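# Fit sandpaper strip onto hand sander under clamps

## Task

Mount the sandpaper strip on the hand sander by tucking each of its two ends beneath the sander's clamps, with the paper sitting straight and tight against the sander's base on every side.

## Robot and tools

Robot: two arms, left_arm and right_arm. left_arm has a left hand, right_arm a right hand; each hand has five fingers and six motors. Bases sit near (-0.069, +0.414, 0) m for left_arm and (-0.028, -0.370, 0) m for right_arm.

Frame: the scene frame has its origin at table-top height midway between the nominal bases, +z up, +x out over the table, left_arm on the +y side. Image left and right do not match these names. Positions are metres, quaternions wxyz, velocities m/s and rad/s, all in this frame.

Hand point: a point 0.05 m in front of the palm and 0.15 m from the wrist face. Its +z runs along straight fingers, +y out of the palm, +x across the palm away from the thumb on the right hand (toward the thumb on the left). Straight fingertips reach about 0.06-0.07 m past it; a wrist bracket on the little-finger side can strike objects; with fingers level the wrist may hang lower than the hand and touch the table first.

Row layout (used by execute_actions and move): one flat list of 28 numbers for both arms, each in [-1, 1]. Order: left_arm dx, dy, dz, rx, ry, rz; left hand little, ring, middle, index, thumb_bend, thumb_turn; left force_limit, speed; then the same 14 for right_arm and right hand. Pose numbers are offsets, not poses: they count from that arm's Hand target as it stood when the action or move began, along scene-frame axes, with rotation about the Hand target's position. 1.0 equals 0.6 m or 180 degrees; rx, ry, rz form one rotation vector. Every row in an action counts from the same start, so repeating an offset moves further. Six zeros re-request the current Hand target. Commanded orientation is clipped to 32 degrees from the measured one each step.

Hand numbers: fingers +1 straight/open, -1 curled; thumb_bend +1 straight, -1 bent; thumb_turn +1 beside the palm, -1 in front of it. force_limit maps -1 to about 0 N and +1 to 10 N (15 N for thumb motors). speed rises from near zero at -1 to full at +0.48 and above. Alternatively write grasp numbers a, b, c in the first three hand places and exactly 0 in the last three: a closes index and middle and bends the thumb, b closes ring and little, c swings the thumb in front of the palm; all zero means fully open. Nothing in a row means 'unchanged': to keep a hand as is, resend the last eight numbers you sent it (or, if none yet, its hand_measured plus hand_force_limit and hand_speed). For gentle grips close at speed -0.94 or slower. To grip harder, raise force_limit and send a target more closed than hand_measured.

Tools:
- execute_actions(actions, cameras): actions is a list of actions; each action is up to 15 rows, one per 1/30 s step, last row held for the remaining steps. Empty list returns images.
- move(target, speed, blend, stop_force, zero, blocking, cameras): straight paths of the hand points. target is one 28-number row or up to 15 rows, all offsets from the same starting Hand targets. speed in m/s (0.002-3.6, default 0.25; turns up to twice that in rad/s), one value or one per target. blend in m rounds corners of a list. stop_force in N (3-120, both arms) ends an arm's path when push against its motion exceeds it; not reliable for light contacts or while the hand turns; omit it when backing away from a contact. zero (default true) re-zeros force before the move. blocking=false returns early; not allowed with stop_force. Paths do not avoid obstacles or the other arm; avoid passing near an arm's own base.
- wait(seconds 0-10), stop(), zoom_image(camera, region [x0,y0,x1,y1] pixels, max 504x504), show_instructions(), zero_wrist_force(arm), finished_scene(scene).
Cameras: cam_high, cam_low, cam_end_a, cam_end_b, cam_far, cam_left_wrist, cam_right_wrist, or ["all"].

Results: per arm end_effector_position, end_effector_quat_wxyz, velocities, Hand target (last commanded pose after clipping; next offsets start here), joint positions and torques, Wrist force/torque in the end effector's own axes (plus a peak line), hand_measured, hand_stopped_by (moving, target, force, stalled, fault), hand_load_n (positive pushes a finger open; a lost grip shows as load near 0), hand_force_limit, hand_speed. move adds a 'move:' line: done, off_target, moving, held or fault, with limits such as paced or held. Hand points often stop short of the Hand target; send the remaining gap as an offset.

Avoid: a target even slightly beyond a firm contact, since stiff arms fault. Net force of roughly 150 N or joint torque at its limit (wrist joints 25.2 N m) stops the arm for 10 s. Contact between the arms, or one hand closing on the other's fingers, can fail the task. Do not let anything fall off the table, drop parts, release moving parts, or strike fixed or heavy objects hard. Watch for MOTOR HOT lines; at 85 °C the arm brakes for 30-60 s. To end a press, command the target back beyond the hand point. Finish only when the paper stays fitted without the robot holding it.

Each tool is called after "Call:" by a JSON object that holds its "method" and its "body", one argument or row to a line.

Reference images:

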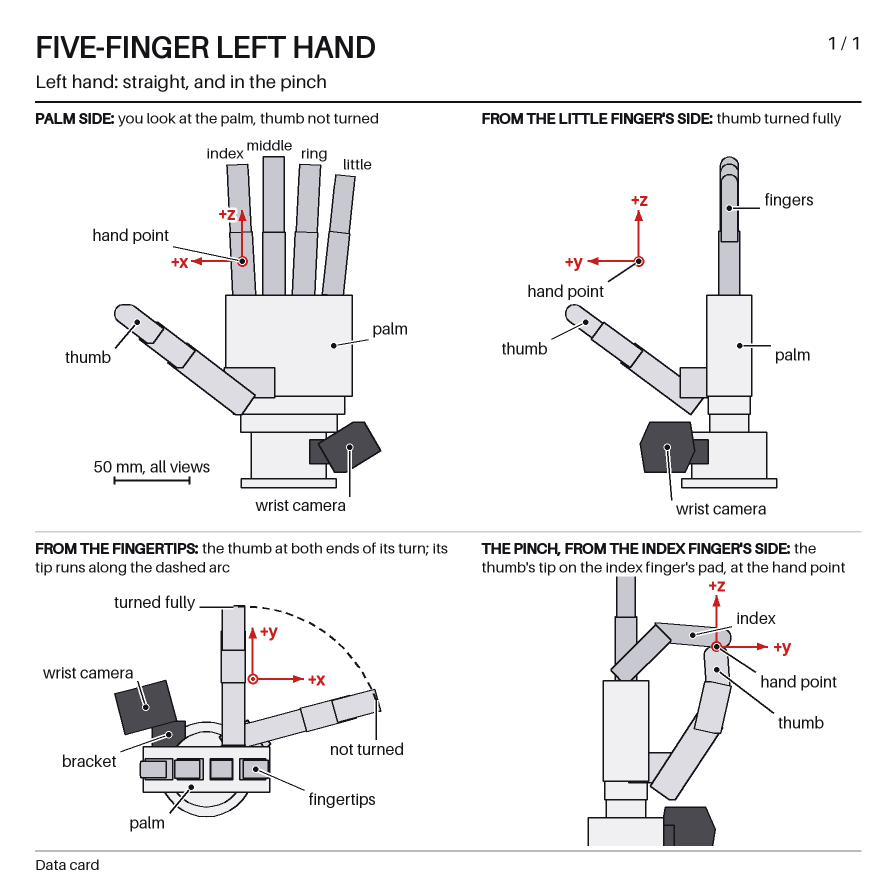

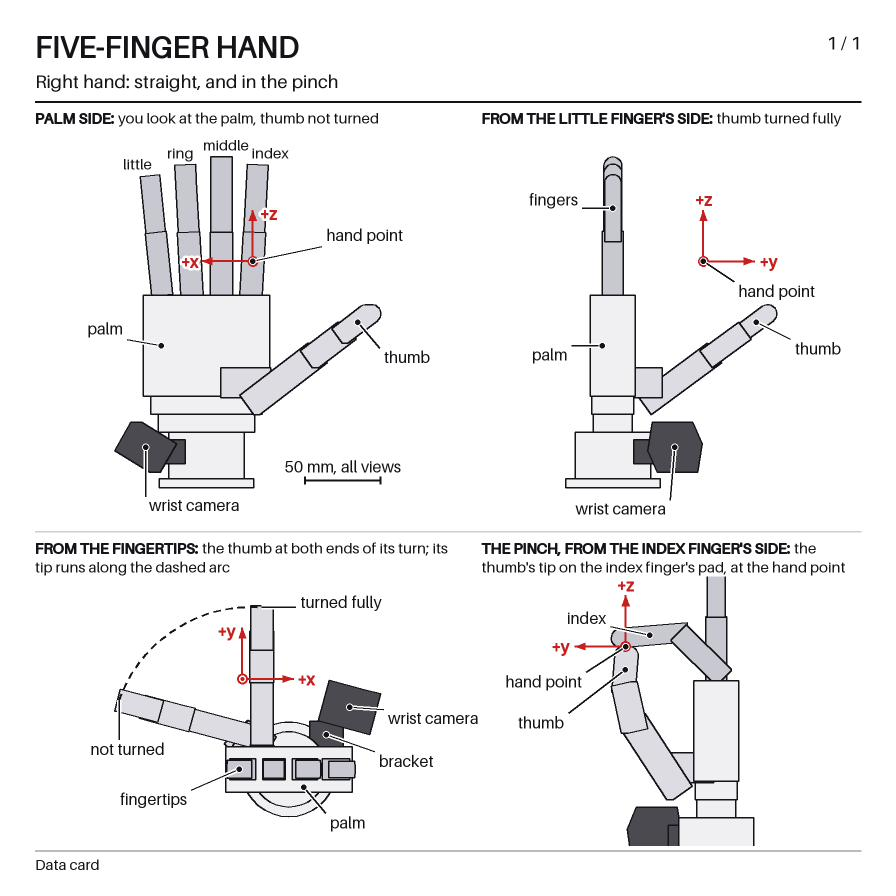

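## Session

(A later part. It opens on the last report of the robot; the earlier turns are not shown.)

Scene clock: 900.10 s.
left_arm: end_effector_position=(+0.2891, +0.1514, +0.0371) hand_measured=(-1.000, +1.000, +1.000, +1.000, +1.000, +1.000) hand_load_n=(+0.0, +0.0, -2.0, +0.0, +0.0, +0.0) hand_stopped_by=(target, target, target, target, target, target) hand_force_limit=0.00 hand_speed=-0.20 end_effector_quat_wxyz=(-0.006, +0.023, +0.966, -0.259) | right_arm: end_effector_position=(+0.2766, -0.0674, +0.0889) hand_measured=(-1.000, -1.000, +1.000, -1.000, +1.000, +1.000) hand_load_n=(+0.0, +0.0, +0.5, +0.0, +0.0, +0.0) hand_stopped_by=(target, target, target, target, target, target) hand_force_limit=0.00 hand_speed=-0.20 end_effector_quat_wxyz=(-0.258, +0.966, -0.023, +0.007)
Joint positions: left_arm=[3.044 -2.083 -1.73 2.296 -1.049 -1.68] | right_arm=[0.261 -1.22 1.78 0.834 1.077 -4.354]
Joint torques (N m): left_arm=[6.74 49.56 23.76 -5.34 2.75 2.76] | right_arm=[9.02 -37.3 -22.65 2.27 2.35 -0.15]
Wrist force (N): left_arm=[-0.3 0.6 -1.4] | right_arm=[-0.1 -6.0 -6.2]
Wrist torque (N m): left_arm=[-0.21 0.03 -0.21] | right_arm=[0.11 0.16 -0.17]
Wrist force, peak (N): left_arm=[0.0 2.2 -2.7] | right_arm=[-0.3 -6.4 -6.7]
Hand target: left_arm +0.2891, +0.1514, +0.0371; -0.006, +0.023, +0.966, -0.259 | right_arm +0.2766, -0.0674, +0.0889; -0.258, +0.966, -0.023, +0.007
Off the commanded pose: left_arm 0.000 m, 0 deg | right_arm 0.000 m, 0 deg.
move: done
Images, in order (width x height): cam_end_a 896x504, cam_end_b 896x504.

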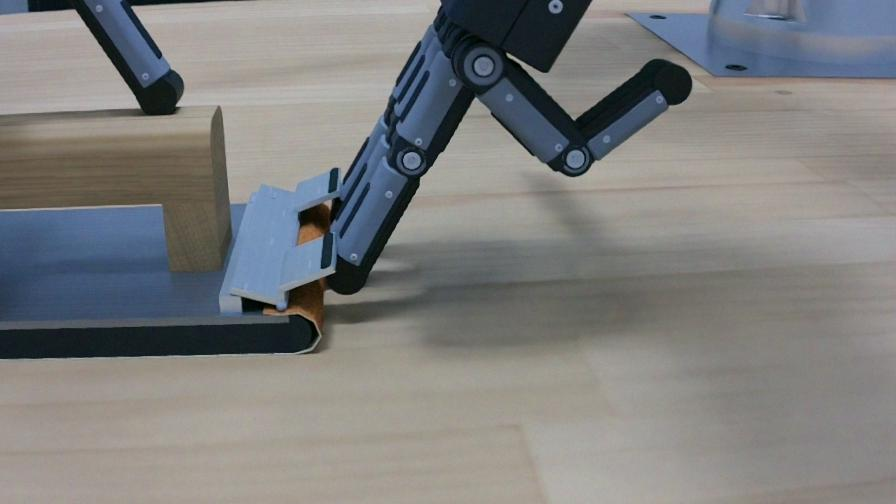

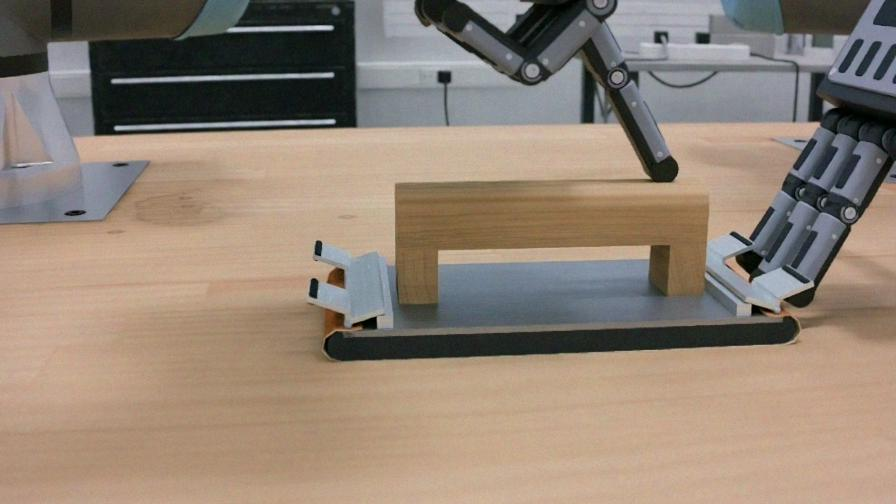

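Call:
{"method": "move", "body": {
  "target": [0,0,0.00417,0,0,0,-1,1,1,1,1,1,0,-0.2,0,0,0,0,0,0,-1,-1,1,-1,1,1,0,-0.2],
  "speed": 0.01,
  "stop_force": 10,
  "cameras": ["cam_end_a","cam_end_b"]
}}

Call:
{"method": "zoom_image", "body": {
  "camera": "cam_end_a",
  "region": [240, 200, 440, 360]
}}

Call:
{"method": "zoom_image", "body": {
  "camera": "cam_end_b",
  "region": [690, 220, 890, 370]
}}

Scene clock: 903.67 s.
left_arm: end_effector_position=(+0.2891, +0.1514, +0.0396) hand_measured=(-1.000, +1.000, +1.000, +1.000, +1.000, +1.000) hand_load_n=(+0.0, -4.0, +0.0, -5.5, +0.0, +0.0) hand_stopped_by=(target, target, target, target, target, target) hand_force_limit=0.00 hand_speed=-0.20 end_effector_quat_wxyz=(-0.006, +0.023, +0.966, -0.259) | right_arm: end_effector_position=(+0.2766, -0.0674, +0.0889) hand_measured=(-1.000, -1.000, +1.000, -1.000, +1.000, +1.000) hand_load_n=(+0.0, +0.0, +0.5, +0.0, +0.0, -0.5) hand_stopped_by=(target, target, target, target, target, target) hand_force_limit=0.00 hand_speed=-0.20 end_effector_quat_wxyz=(-0.258, +0.966, -0.023, +0.007)
Joint positions: left_arm=[3.044 -2.079 -1.728 2.291 -1.049 -1.68] | right_arm=[0.261 -1.22 1.78 0.834 1.077 -4.354]
Joint torques (N m): left_arm=[4.55 53.25 25.32 -5.81 2.65 2.63] | right_arm=[8.87 -37.06 -22.35 2.32 2.39 -0.41]
Wrist force (N): left_arm=[-0.2 9.7 3.3] | right_arm=[-0.1 -5.2 -7.7]
Wrist torque (N m): left_arm=[-0.68 0.13 -0.38] | right_arm=[0.20 0.21 -0.16]
Wrist force, peak (N): left_arm=[-0.3 9.9 3.3] | right_arm=[-0.1 -5.4 -8.3]
Hand target: left_arm +0.2891, +0.1514, +0.0396; -0.006, +0.023, +0.966, -0.259 | right_arm +0.2766, -0.0674, +0.0889; -0.258, +0.966, -0.023, +0.007
Off the commanded pose: left_arm 0.000 m, 0 deg | right_arm 0.000 m, 0 deg.
move: done
Images, in order (width x height): cam_end_a 896x504, cam_end_b 896x504.

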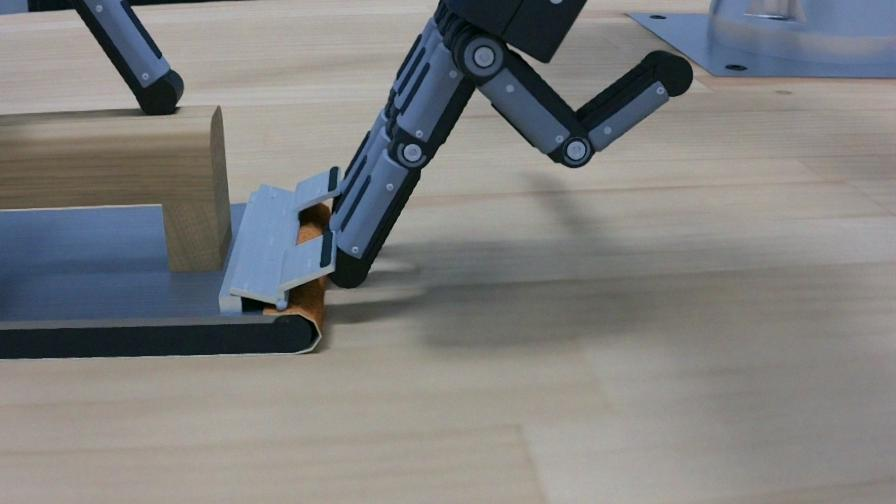

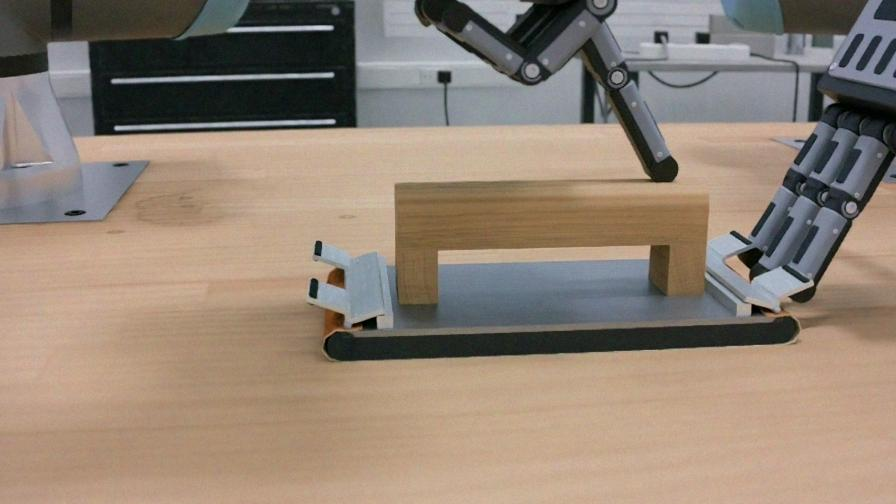

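Scaled by 2.520 from the camera's 896x504 image, which has a finer 1280x720 frame.

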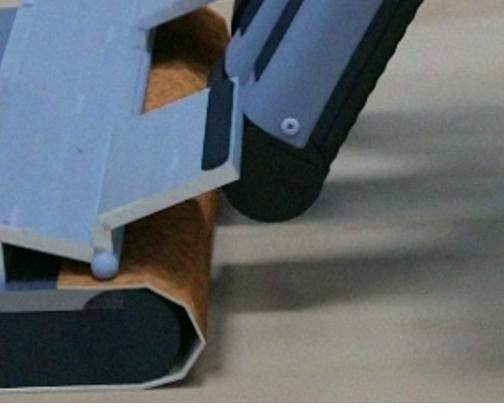

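Scaled by 2.520 from the camera's 896x504 image, which has a finer 1280x720 frame.

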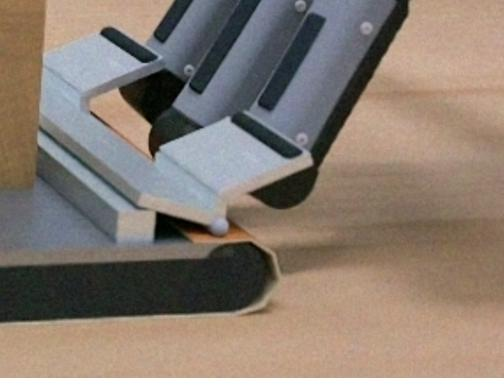

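Call:
{"method": "move", "body": {
  "target": [0,-0.0008,0.0025,0,0,0,-1,1,1,1,1,1,0,-0.2,0,0,0,0,0,0,-1,-1,1,-1,1,1,0,-0.2],
  "speed": 0.01,
  "stop_force": 8,
  "cameras": ["cam_end_a","cam_end_b"]
}}

Call:
{"method": "zoom_image", "body": {
  "camera": "cam_end_a",
  "region": [240, 200, 440, 360]
}}

Call:
{"method": "zoom_image", "body": {
  "camera": "cam_end_b",
  "region": [690, 220, 890, 370]
}}

Scene clock: 911.17 s.
left_arm: end_effector_position=(+0.2891, +0.1509, +0.0411) hand_measured=(-1.000, +1.000, +1.000, +1.000, +1.000, +1.000) hand_load_n=(+0.0, -6.5, +0.0, -8.0, +0.0, +0.0) hand_stopped_by=(target, target, target, target, target, target) hand_force_limit=0.00 hand_speed=-0.20 end_effector_quat_wxyz=(-0.006, +0.023, +0.966, -0.259) | right_arm: end_effector_position=(+0.2766, -0.0674, +0.0889) hand_measured=(-1.000, -1.000, +1.000, -1.000, +1.000, +1.000) hand_load_n=(+0.0, +0.0, +0.0, +0.0, +0.0, +0.0) hand_stopped_by=(target, target, target, target, target, target) hand_force_limit=0.00 hand_speed=-0.20 end_effector_quat_wxyz=(-0.258, +0.966, -0.023, +0.007)
Joint positions: left_arm=[3.043 -2.077 -1.726 2.287 -1.049 -1.682] | right_arm=[0.261 -1.22 1.78 0.834 1.077 -4.354]
Joint torques (N m): left_arm=[-10.94 55.23 26.43 -6.12 4.69 -2.39] | right_arm=[8.59 -32.34 -20.21 2.31 1.61 -0.33]
Wrist force (N): left_arm=[0.1 15.4 6.2] | right_arm=[0.3 -4.5 -13.4]
Wrist torque (N m): left_arm=[-1.03 0.22 -0.42] | right_arm=[0.50 0.39 -0.12]
Wrist force, peak (N): left_arm=[0.3 15.6 5.7] | right_arm=[0.0 -4.8 -14.1]
Hand target: left_arm +0.2891, +0.1509, +0.0411; -0.006, +0.023, +0.966, -0.259 | right_arm +0.2766, -0.0674, +0.0889; -0.258, +0.966, -0.023, +0.007
Off the commanded pose: left_arm 0.000 m, 0 deg | right_arm 0.000 m, 0 deg.
move: done
Images, in order (width x height): cam_end_a 896x504, cam_end_b 896x504.

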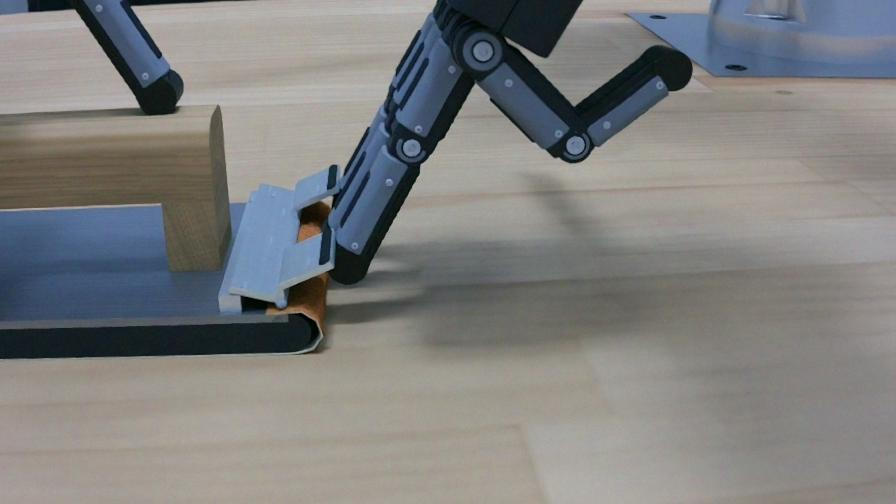

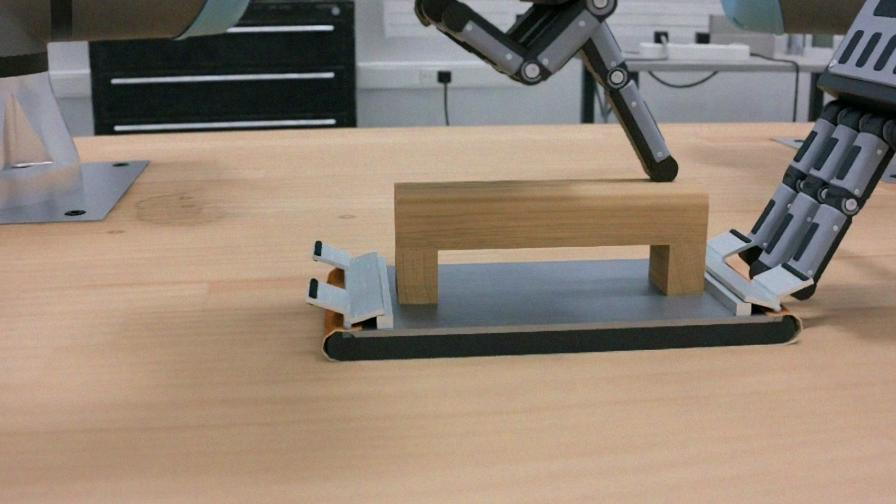

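Scaled by 2.520 from the camera's 896x504 image, which has a finer 1280x720 frame.

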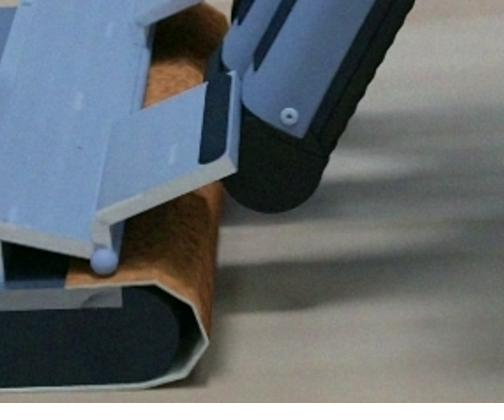

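Scaled by 2.520 from the camera's 896x504 image, which has a finer 1280x720 frame.

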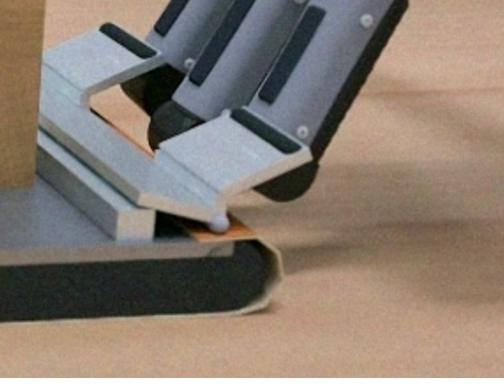

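Call:
{"method": "move", "body": {
  "target": [
    [0,0.003,-0.0025,0,0,0,-1,1,1,1,1,1,0,-0.2,0,0,0,0,0,0,-1,-1,1,-1,1,1,0,-0.2],
    [0,0.0083,-0.0042,0,0,0,-1,1,1,1,1,1,0,-0.2,0,0,0,0,0,0,-1,-1,1,-1,1,1,0,-0.2],
    [0,0.0067,-0.0110,0,0,0,-1,1,1,1,1,1,0,-0.2,0,0,0,0,0,0,-1,-1,1,-1,1,1,0,-0.2]
  ],
  "speed": 0.02,
  "cameras": ["cam_end_a","cam_end_b"]
}}

Call:
{"method": "zoom_image", "body": {
  "camera": "cam_end_a",
  "region": [240, 200, 440, 360]
}}

Call:
{"method": "zoom_image", "body": {
  "camera": "cam_end_b",
  "region": [690, 220, 890, 370]
}}

Scene clock: 967.63 s.
left_arm: end_effector_position=(+0.2891, +0.1550, +0.0346) hand_measured=(-1.000, +1.000, +1.000, +1.000, +1.000, +1.000) hand_load_n=(+0.0, +0.0, +0.0, +0.0, +0.0, +0.0) hand_stopped_by=(target, target, target, target, target, target) hand_force_limit=0.00 hand_speed=-0.20 end_effector_quat_wxyz=(-0.006, +0.023, +0.965, -0.259) | right_arm: end_effector_position=(+0.2766, -0.0674, +0.0889) hand_measured=(-1.000, -1.000, +1.000, -1.000, +1.000, +1.000) hand_load_n=(+0.0, +0.0, +0.0, +0.0, +0.0, +0.0) hand_stopped_by=(target, target, target, target, target, target) hand_force_limit=0.00 hand_speed=-0.20 end_effector_quat_wxyz=(-0.258, +0.966, -0.023, +0.007)
Joint positions: left_arm=[3.052 -2.084 -1.737 2.3 -1.048 -1.671] | right_arm=[0.261 -1.22 1.78 0.834 1.077 -4.354]
Joint torques (N m): left_arm=[-8.32 27.14 1.96 -0.05 -0.1 -2.21] | right_arm=[9.01 -18.21 -18.89 1.04 -1.68 -0.24]
Wrist force (N): left_arm=[-1.4 -1.0 -1.2] | right_arm=[-0.5 -4.9 -6.4]
Wrist torque (N m): left_arm=[-0.14 0.19 -0.17] | right_arm=[0.04 0.08 -0.18]
Wrist force, peak (N): left_arm=[0.2 15.8 5.9] | right_arm=[0.4 -4.6 -14.1]
Hand target: left_arm +0.2891, +0.1550, +0.0345; -0.006, +0.023, +0.966, -0.259 | right_arm +0.2766, -0.0674, +0.0889; -0.258, +0.966, -0.023, +0.007
Off the commanded pose: left_arm 0.000 m, 0 deg | right_arm 0.000 m, 0 deg.
move: done
Images, in order (width x height): cam_end_a 896x504, cam_end_b 896x504.

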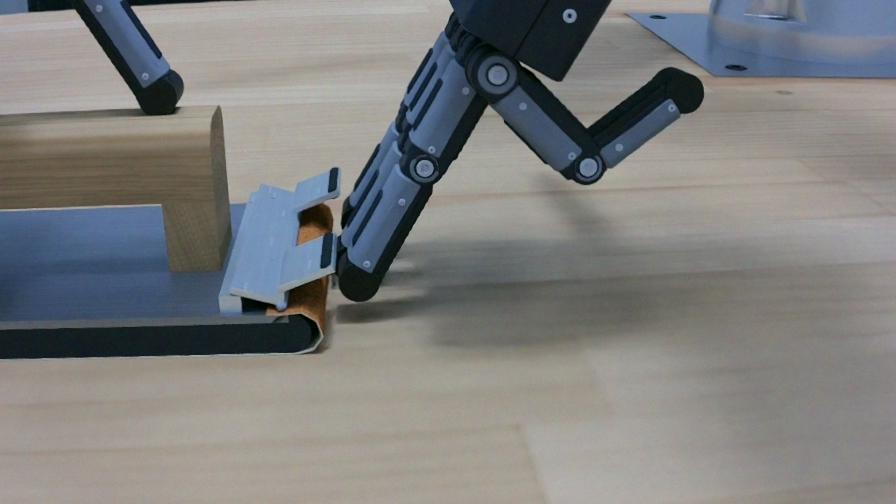

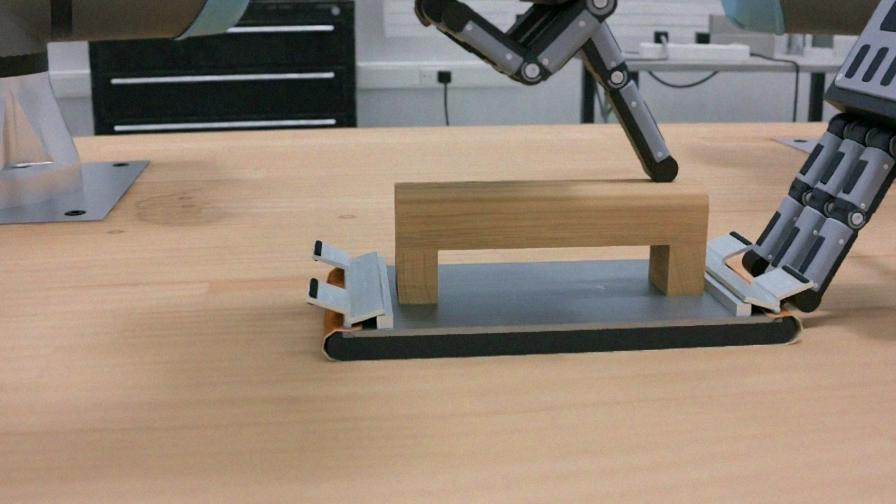

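Scaled by 2.520 from the camera's 896x504 image, which has a finer 1280x720 frame.

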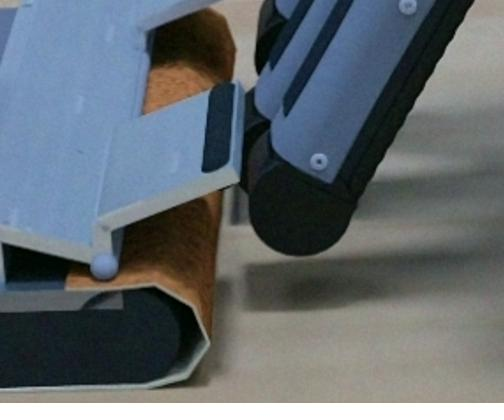

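Scaled by 2.520 from the camera's 896x504 image, which has a finer 1280x720 frame.

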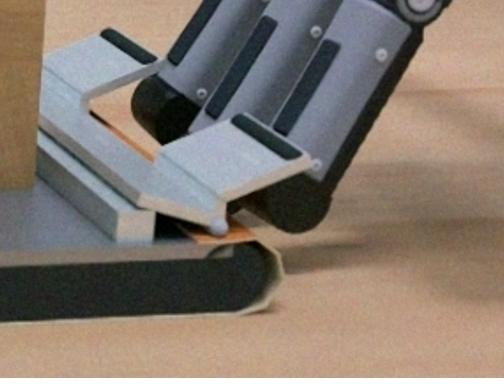

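Call:
{"method": "move", "body": {
  "target": [0,-0.013,0,0,0,0,-1,1,1,1,1,1,0,-0.2,0,0,0,0,0,0,-1,-1,1,-1,1,1,0,-0.2],
  "speed": 0.01,
  "stop_force": 8,
  "cameras": ["cam_end_a","cam_end_b"]
}}

Call:
{"method": "zoom_image", "body": {
  "camera": "cam_end_a",
  "region": [240, 200, 440, 360]
}}

Call:
{"method": "zoom_image", "body": {
  "camera": "cam_end_b",
  "region": [690, 220, 890, 370]
}}

Scene clock: 972.23 s.
left_arm: end_effector_position=(+0.2891, +0.1496, +0.0345) hand_measured=(-1.000, +1.000, +1.000, +1.000, +1.000, +1.000) hand_load_n=(+0.0, +0.0, -5.5, +0.0, +0.0, +0.0) hand_stopped_by=(target, target, target, target, target, target) hand_force_limit=0.00 hand_speed=-0.20 end_effector_quat_wxyz=(-0.006, +0.023, +0.966, -0.259) | right_arm: end_effector_position=(+0.2766, -0.0674, +0.0889) hand_measured=(-1.000, -1.000, +1.000, -1.000, +1.000, +1.000) hand_load_n=(+0.0, +0.0, +0.0, +0.0, +0.0, +0.0) hand_stopped_by=(target, target, target, target, target, target) hand_force_limit=0.00 hand_speed=-0.20 end_effector_quat_wxyz=(-0.258, +0.966, -0.023, +0.007)
Joint positions: left_arm=[3.04 -2.088 -1.729 2.303 -1.049 -1.685] | right_arm=[0.261 -1.22 1.78 0.834 1.077 -4.354]
Joint torques (N m): left_arm=[6.48 48.8 3.31 -3.15 4.24 2.7] | right_arm=[8.96 -15.06 -16.85 -0.39 -2.15 -0.24]
Wrist force (N): left_arm=[0.0 5.5 -6.5] | right_arm=[-1.1 -3.9 -7.1]
Wrist torque (N m): left_arm=[-0.02 0.12 -0.30] | right_arm=[0.14 0.19 -0.17]
Wrist force, peak (N): left_arm=[0.1 8.8 -8.8] | right_arm=[-1.0 -4.8 -6.9]
Hand target: left_arm +0.2891, +0.1496, +0.0345; -0.006, +0.023, +0.966, -0.259 (not the last commanded pose) | right_arm +0.2766, -0.0674, +0.0889; -0.258, +0.966, -0.023, +0.007
Off the commanded pose: left_arm 0.002 m, 0 deg | right_arm 0.000 m, 0 deg.
move: contact (left_arm)
Images, in order (width x height): cam_end_a 896x504, cam_end_b 896x504.

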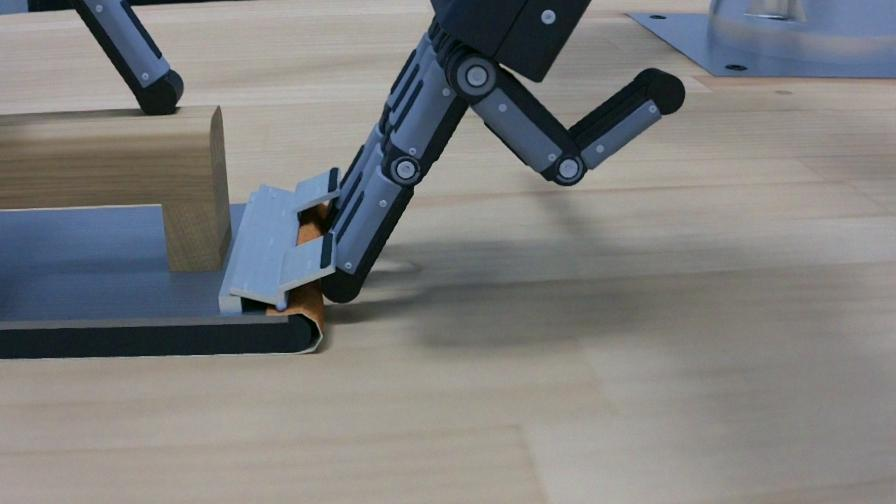

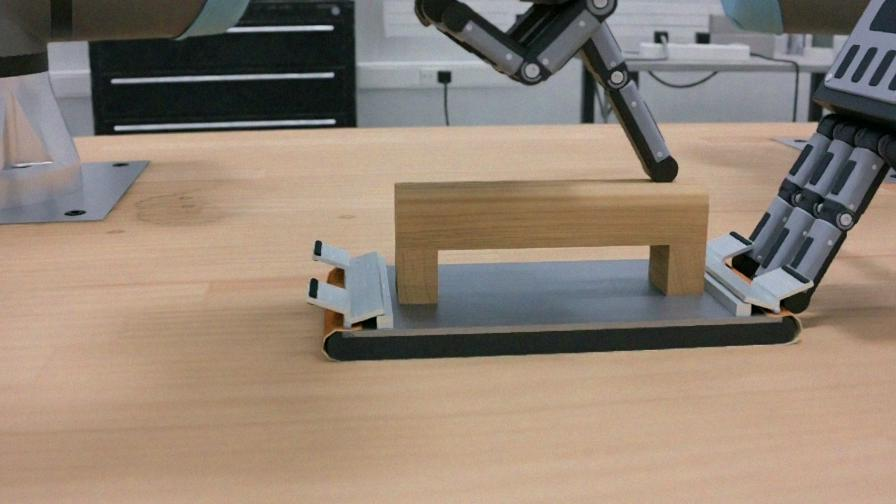

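Scaled by 2.520 from the camera's 896x504 image, which has a finer 1280x720 frame.

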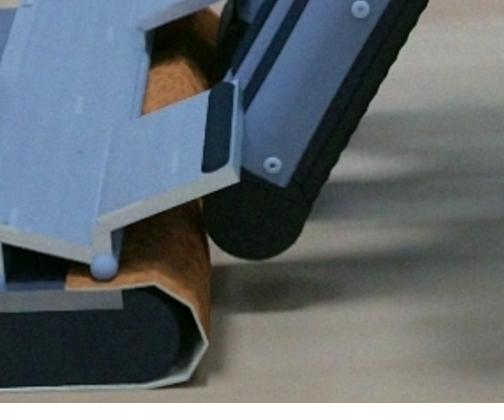

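Scaled by 2.520 from the camera's 896x504 image, which has a finer 1280x720 frame.

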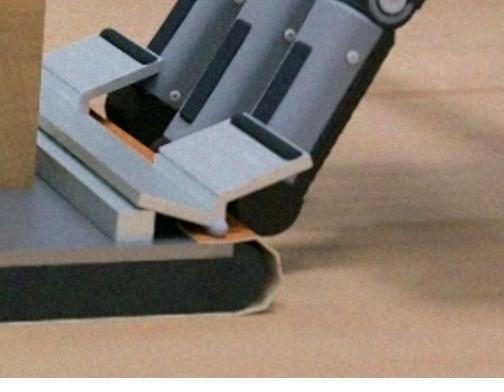

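Call:
{"method": "move", "body": {
  "target": [0,-0.0005,0.00583,0,0,0,-1,1,1,1,1,1,0,-0.2,0,0,0,0,0,0,-1,-1,1,-1,1,1,0,-0.2],
  "speed": 0.01,
  "stop_force": 12,
  "cameras": ["cam_end_a","cam_end_b"]
}}

Call:
{"method": "zoom_image", "body": {
  "camera": "cam_end_a",
  "region": [240, 200, 440, 360]
}}

Call:
{"method": "zoom_image", "body": {
  "camera": "cam_end_b",
  "region": [690, 220, 890, 370]
}}

Scene clock: 978.47 s.
left_arm: end_effector_position=(+0.2891, +0.1494, +0.0369) hand_measured=(-1.000, +1.000, +1.000, +1.000, +1.000, +1.000) hand_load_n=(+0.0, -3.5, -5.5, -5.0, +0.0, +0.0) hand_stopped_by=(target, target, target, target, target, target) hand_force_limit=0.00 hand_speed=-0.20 end_effector_quat_wxyz=(-0.006, +0.023, +0.966, -0.259) | right_arm: end_effector_position=(+0.2766, -0.0674, +0.0889) hand_measured=(-1.000, -1.000, +1.000, -1.000, +1.000, +1.000) hand_load_n=(+0.5, +0.0, -1.0, +0.5, +0.0, +0.0) hand_stopped_by=(target, target, target, target, target, target) hand_force_limit=0.00 hand_speed=-0.20 end_effector_quat_wxyz=(-0.258, +0.966, -0.023, +0.007)
Joint positions: left_arm=[3.039 -2.084 -1.727 2.298 -1.049 -1.686] | right_arm=[0.261 -1.22 1.78 0.834 1.077 -4.354]
Joint torques (N m): left_arm=[2.21 30.89 5.11 -0.4 3.88 2.7] | right_arm=[9.69 -14.68 -15.49 -0.33 -2.12 -0.27]
Wrist force (N): left_arm=[-1.3 15.1 1.1] | right_arm=[-0.2 -2.5 -11.5]
Wrist torque (N m): left_arm=[-0.75 0.24 -0.52] | right_arm=[0.36 0.27 -0.10]
Wrist force, peak (N): left_arm=[0.0 16.5 2.2] | right_arm=[0.3 -2.9 -13.1]
Hand target: left_arm +0.2891, +0.1494, +0.0369; -0.006, +0.023, +0.966, -0.259 (not the last commanded pose) | right_arm +0.2766, -0.0674, +0.0889; -0.258, +0.966, -0.023, +0.007
Off the commanded pose: left_arm 0.001 m, 0 deg | right_arm 0.000 m, 0 deg.
move: contact (left_arm)
Images, in order (width x height): cam_end_a 896x504, cam_end_b 896x504.

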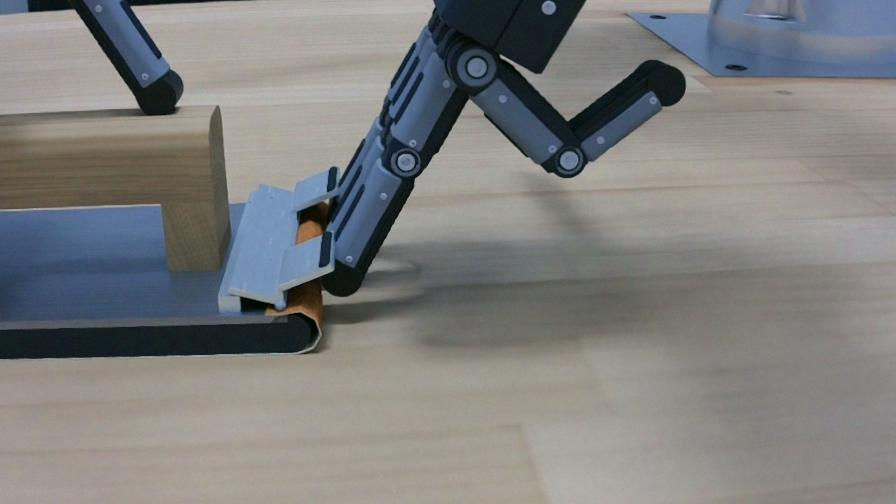

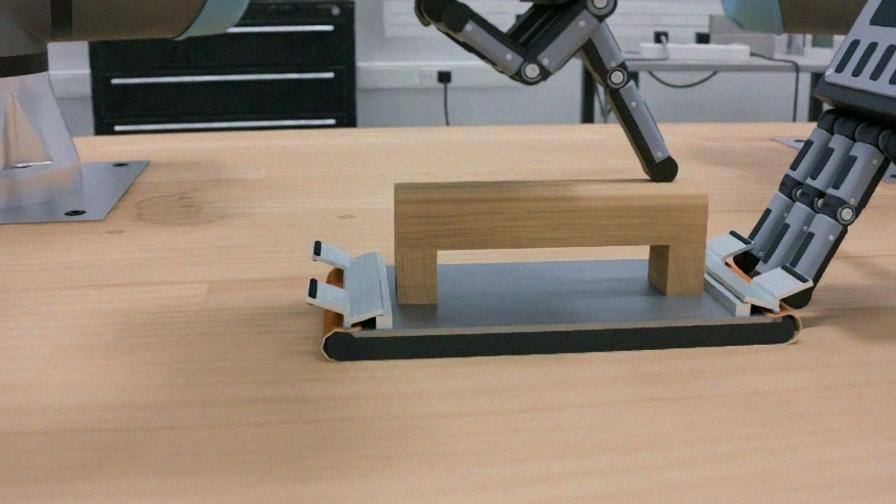

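Scaled by 2.520 from the camera's 896x504 image, which has a finer 1280x720 frame.

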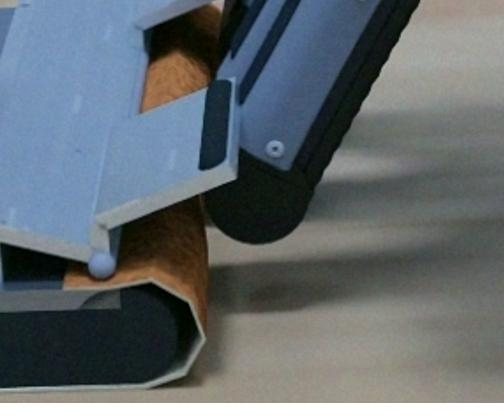

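Scaled by 2.520 from the camera's 896x504 image, which has a finer 1280x720 frame.

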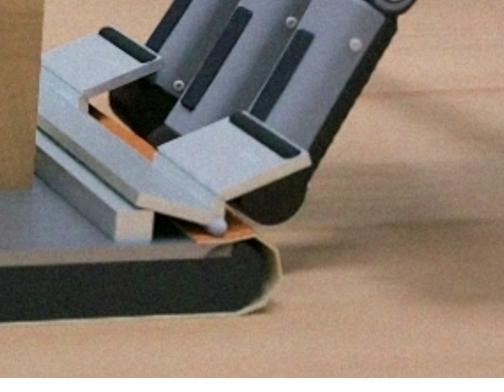

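Call:
{"method": "move", "body": {
  "target": [0,-0.0005,0.00333,0,0,0,-1,1,1,1,1,1,0,-0.2,0,0,0,0,0,0,-1,-1,1,-1,1,1,0,-0.2],
  "speed": 0.006,
  "stop_force": 10,
  "cameras": ["cam_end_a","cam_end_b"]
}}

Call:
{"method": "zoom_image", "body": {
  "camera": "cam_end_a",
  "region": [240, 200, 440, 360]
}}

Call:
{"method": "zoom_image", "body": {
  "camera": "cam_end_b",
  "region": [690, 220, 890, 370]
}}

Scene clock: 982.13 s.
left_arm: end_effector_position=(+0.2891, +0.1491, +0.0389) hand_measured=(-1.000, +1.000, +1.000, +1.000, +1.000, +1.000) hand_load_n=(+0.0, -5.5, -5.0, -7.0, -0.5, +0.0) hand_stopped_by=(target, target, target, target, target, target) hand_force_limit=0.00 hand_speed=-0.20 end_effector_quat_wxyz=(-0.006, +0.023, +0.966, -0.259) | right_arm: end_effector_position=(+0.2766, -0.0674, +0.0889) hand_measured=(-1.000, -1.000, +1.000, -1.000, +1.000, +1.000) hand_load_n=(+0.0, +0.0, -1.0, +0.0, +0.0, +0.0) hand_stopped_by=(target, target, target, target, target, target) hand_force_limit=0.00 hand_speed=-0.20 end_effector_quat_wxyz=(-0.258, +0.966, -0.023, +0.007)
Joint positions: left_arm=[3.038 -2.081 -1.725 2.293 -1.049 -1.687] | right_arm=[0.261 -1.22 1.78 0.834 1.077 -4.354]
Joint torques (N m): left_arm=[-12.11 55.91 27.14 -5.9 4.27 -2.53] | right_arm=[8.75 -15.41 -14.51 -0.35 -2.23 -0.16]
Wrist force (N): left_arm=[0.1 19.2 4.7] | right_arm=[0.7 -2.9 -16.3]
Wrist torque (N m): left_arm=[-1.02 0.34 -0.49] | right_arm=[0.61 0.41 -0.07]
Wrist force, peak (N): left_arm=[-0.2 19.4 4.7] | right_arm=[0.5 -2.9 -16.7]
Hand target: left_arm +0.2891, +0.1491, +0.0389; -0.006, +0.023, +0.966, -0.259 | right_arm +0.2766, -0.0674, +0.0889; -0.258, +0.966, -0.023, +0.007
Off the commanded pose: left_arm 0.000 m, 0 deg | right_arm 0.000 m, 0 deg.
move: done
Images, in order (width x height): cam_end_a 896x504, cam_end_b 896x504.

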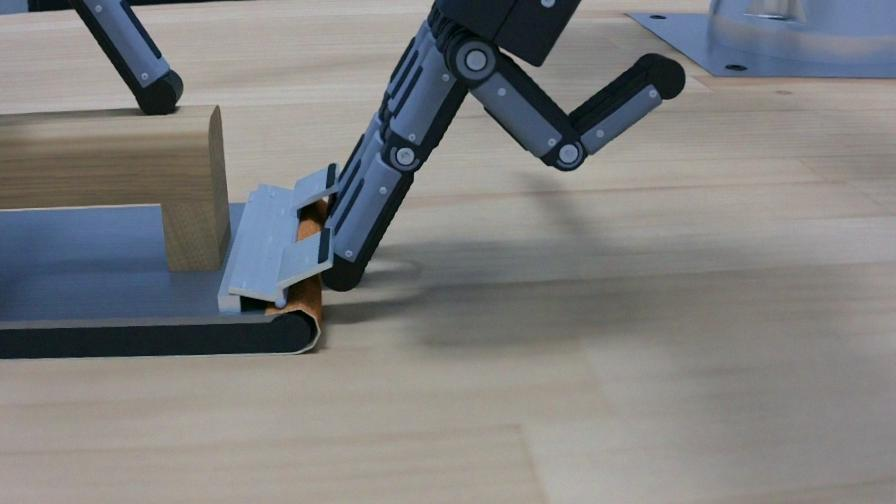

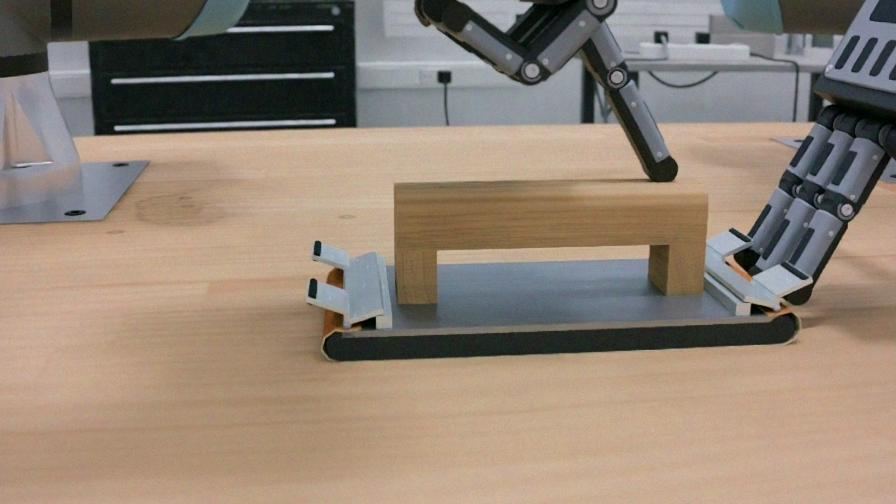

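Scaled by 2.520 from the camera's 896x504 image, which has a finer 1280x720 frame.

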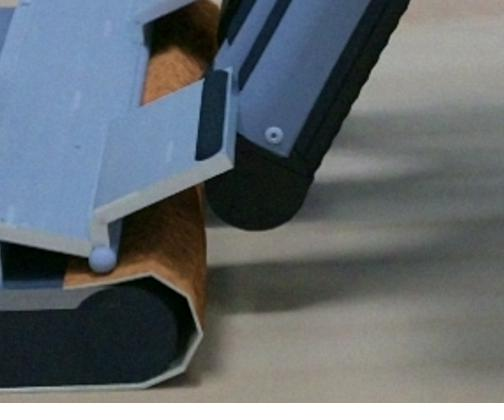

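Scaled by 2.520 from the camera's 896x504 image, which has a finer 1280x720 frame.

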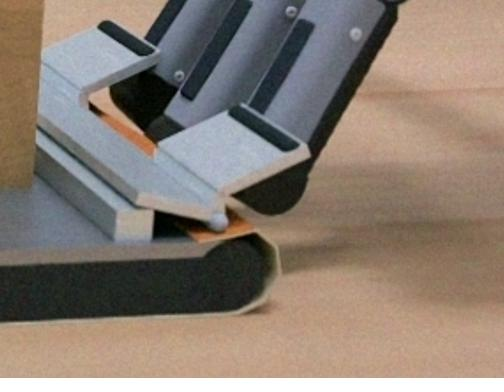

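Call:
{"method": "move", "body": {
  "target": [0,-0.0025,0.0008,0,0,0,-1,1,1,1,1,1,0,-0.2,0,0,0,0,0,0,-1,-1,1,-1,1,1,0,-0.2],
  "speed": 0.006,
  "stop_force": 10,
  "cameras": ["cam_end_a","cam_end_b"]
}}

Call:
{"method": "zoom_image", "body": {
  "camera": "cam_end_a",
  "region": [240, 200, 440, 360]
}}

Call:
{"method": "zoom_image", "body": {
  "camera": "cam_end_b",
  "region": [690, 220, 890, 370]
}}

Scene clock: 985.57 s.
left_arm: end_effector_position=(+0.2891, +0.1476, +0.0394) hand_measured=(-1.000, +1.000, +1.000, +1.000, +1.000, +1.000) hand_load_n=(+0.0, -6.0, -4.0, -7.5, +0.0, +0.0) hand_stopped_by=(target, target, target, target, target, target) hand_force_limit=0.00 hand_speed=-0.20 end_effector_quat_wxyz=(-0.006, +0.023, +0.966, -0.259) | right_arm: end_effector_position=(+0.2766, -0.0674, +0.0889) hand_measured=(-1.000, -1.000, +1.000, -1.000, +1.000, +1.000) hand_load_n=(+0.0, +0.0, +0.0, +0.0, +0.0, +0.0) hand_stopped_by=(target, target, target, target, target, target) hand_force_limit=0.00 hand_speed=-0.20 end_effector_quat_wxyz=(-0.258, +0.966, -0.023, +0.007)
Joint positions: left_arm=[3.035 -2.082 -1.722 2.293 -1.049 -1.691] | right_arm=[0.261 -1.22 1.78 0.834 1.077 -4.354]
Joint torques (N m): left_arm=[-12.61 33.34 27.13 -6.02 4.23 -2.55] | right_arm=[10.24 -15.24 -12.81 -0.29 -2.19 -0.32]
Wrist force (N): left_arm=[-0.6 18.9 4.4] | right_arm=[0.2 -3.2 -15.3]
Wrist torque (N m): left_arm=[-1.01 0.26 -0.53] | right_arm=[0.62 0.34 -0.10]
Wrist force, peak (N): left_arm=[0.2 20.3 3.4] | right_arm=[0.6 -3.1 -16.9]
Hand target: left_arm +0.2891, +0.1476, +0.0394; -0.006, +0.023, +0.966, -0.259 | right_arm +0.2766, -0.0674, +0.0889; -0.258, +0.966, -0.023, +0.007
Off the commanded pose: left_arm 0.000 m, 0 deg | right_arm 0.000 m, 0 deg.
move: done
Images, in order (width x height): cam_end_a 896x504, cam_end_b 896x504.

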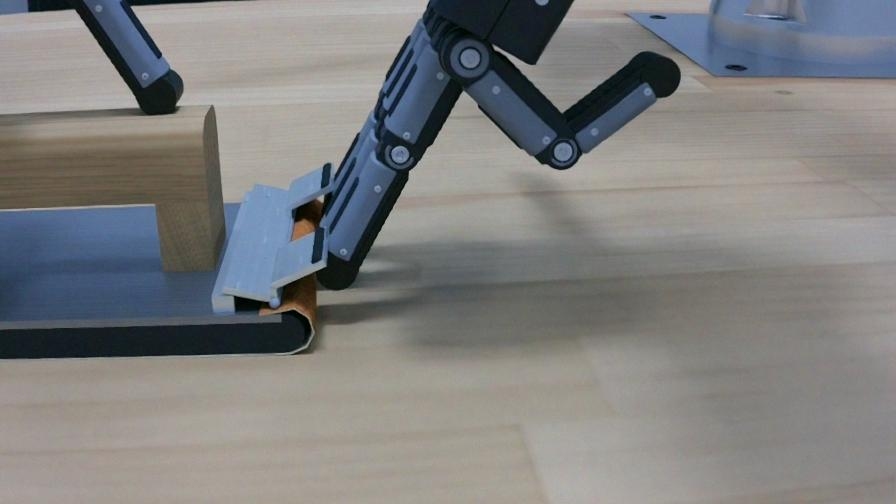

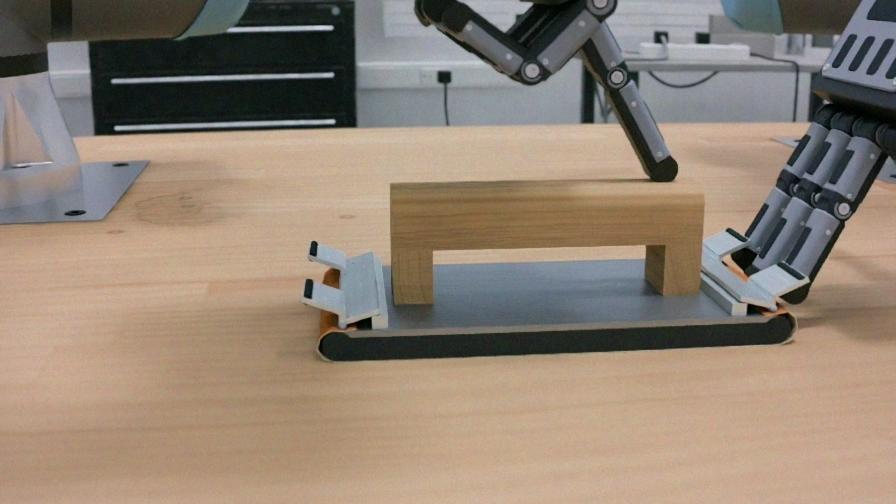

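Scaled by 2.520 from the camera's 896x504 image, which has a finer 1280x720 frame.

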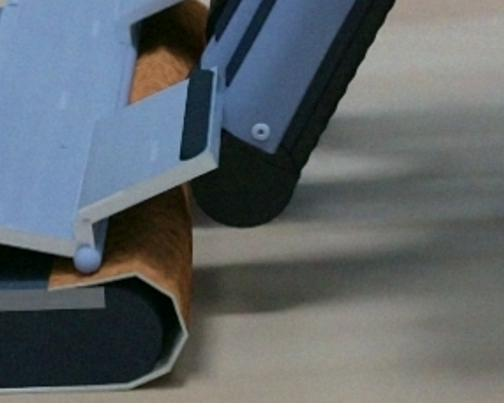

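Scaled by 2.520 from the camera's 896x504 image, which has a finer 1280x720 frame.

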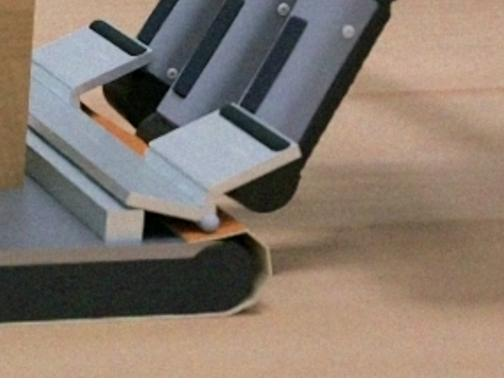

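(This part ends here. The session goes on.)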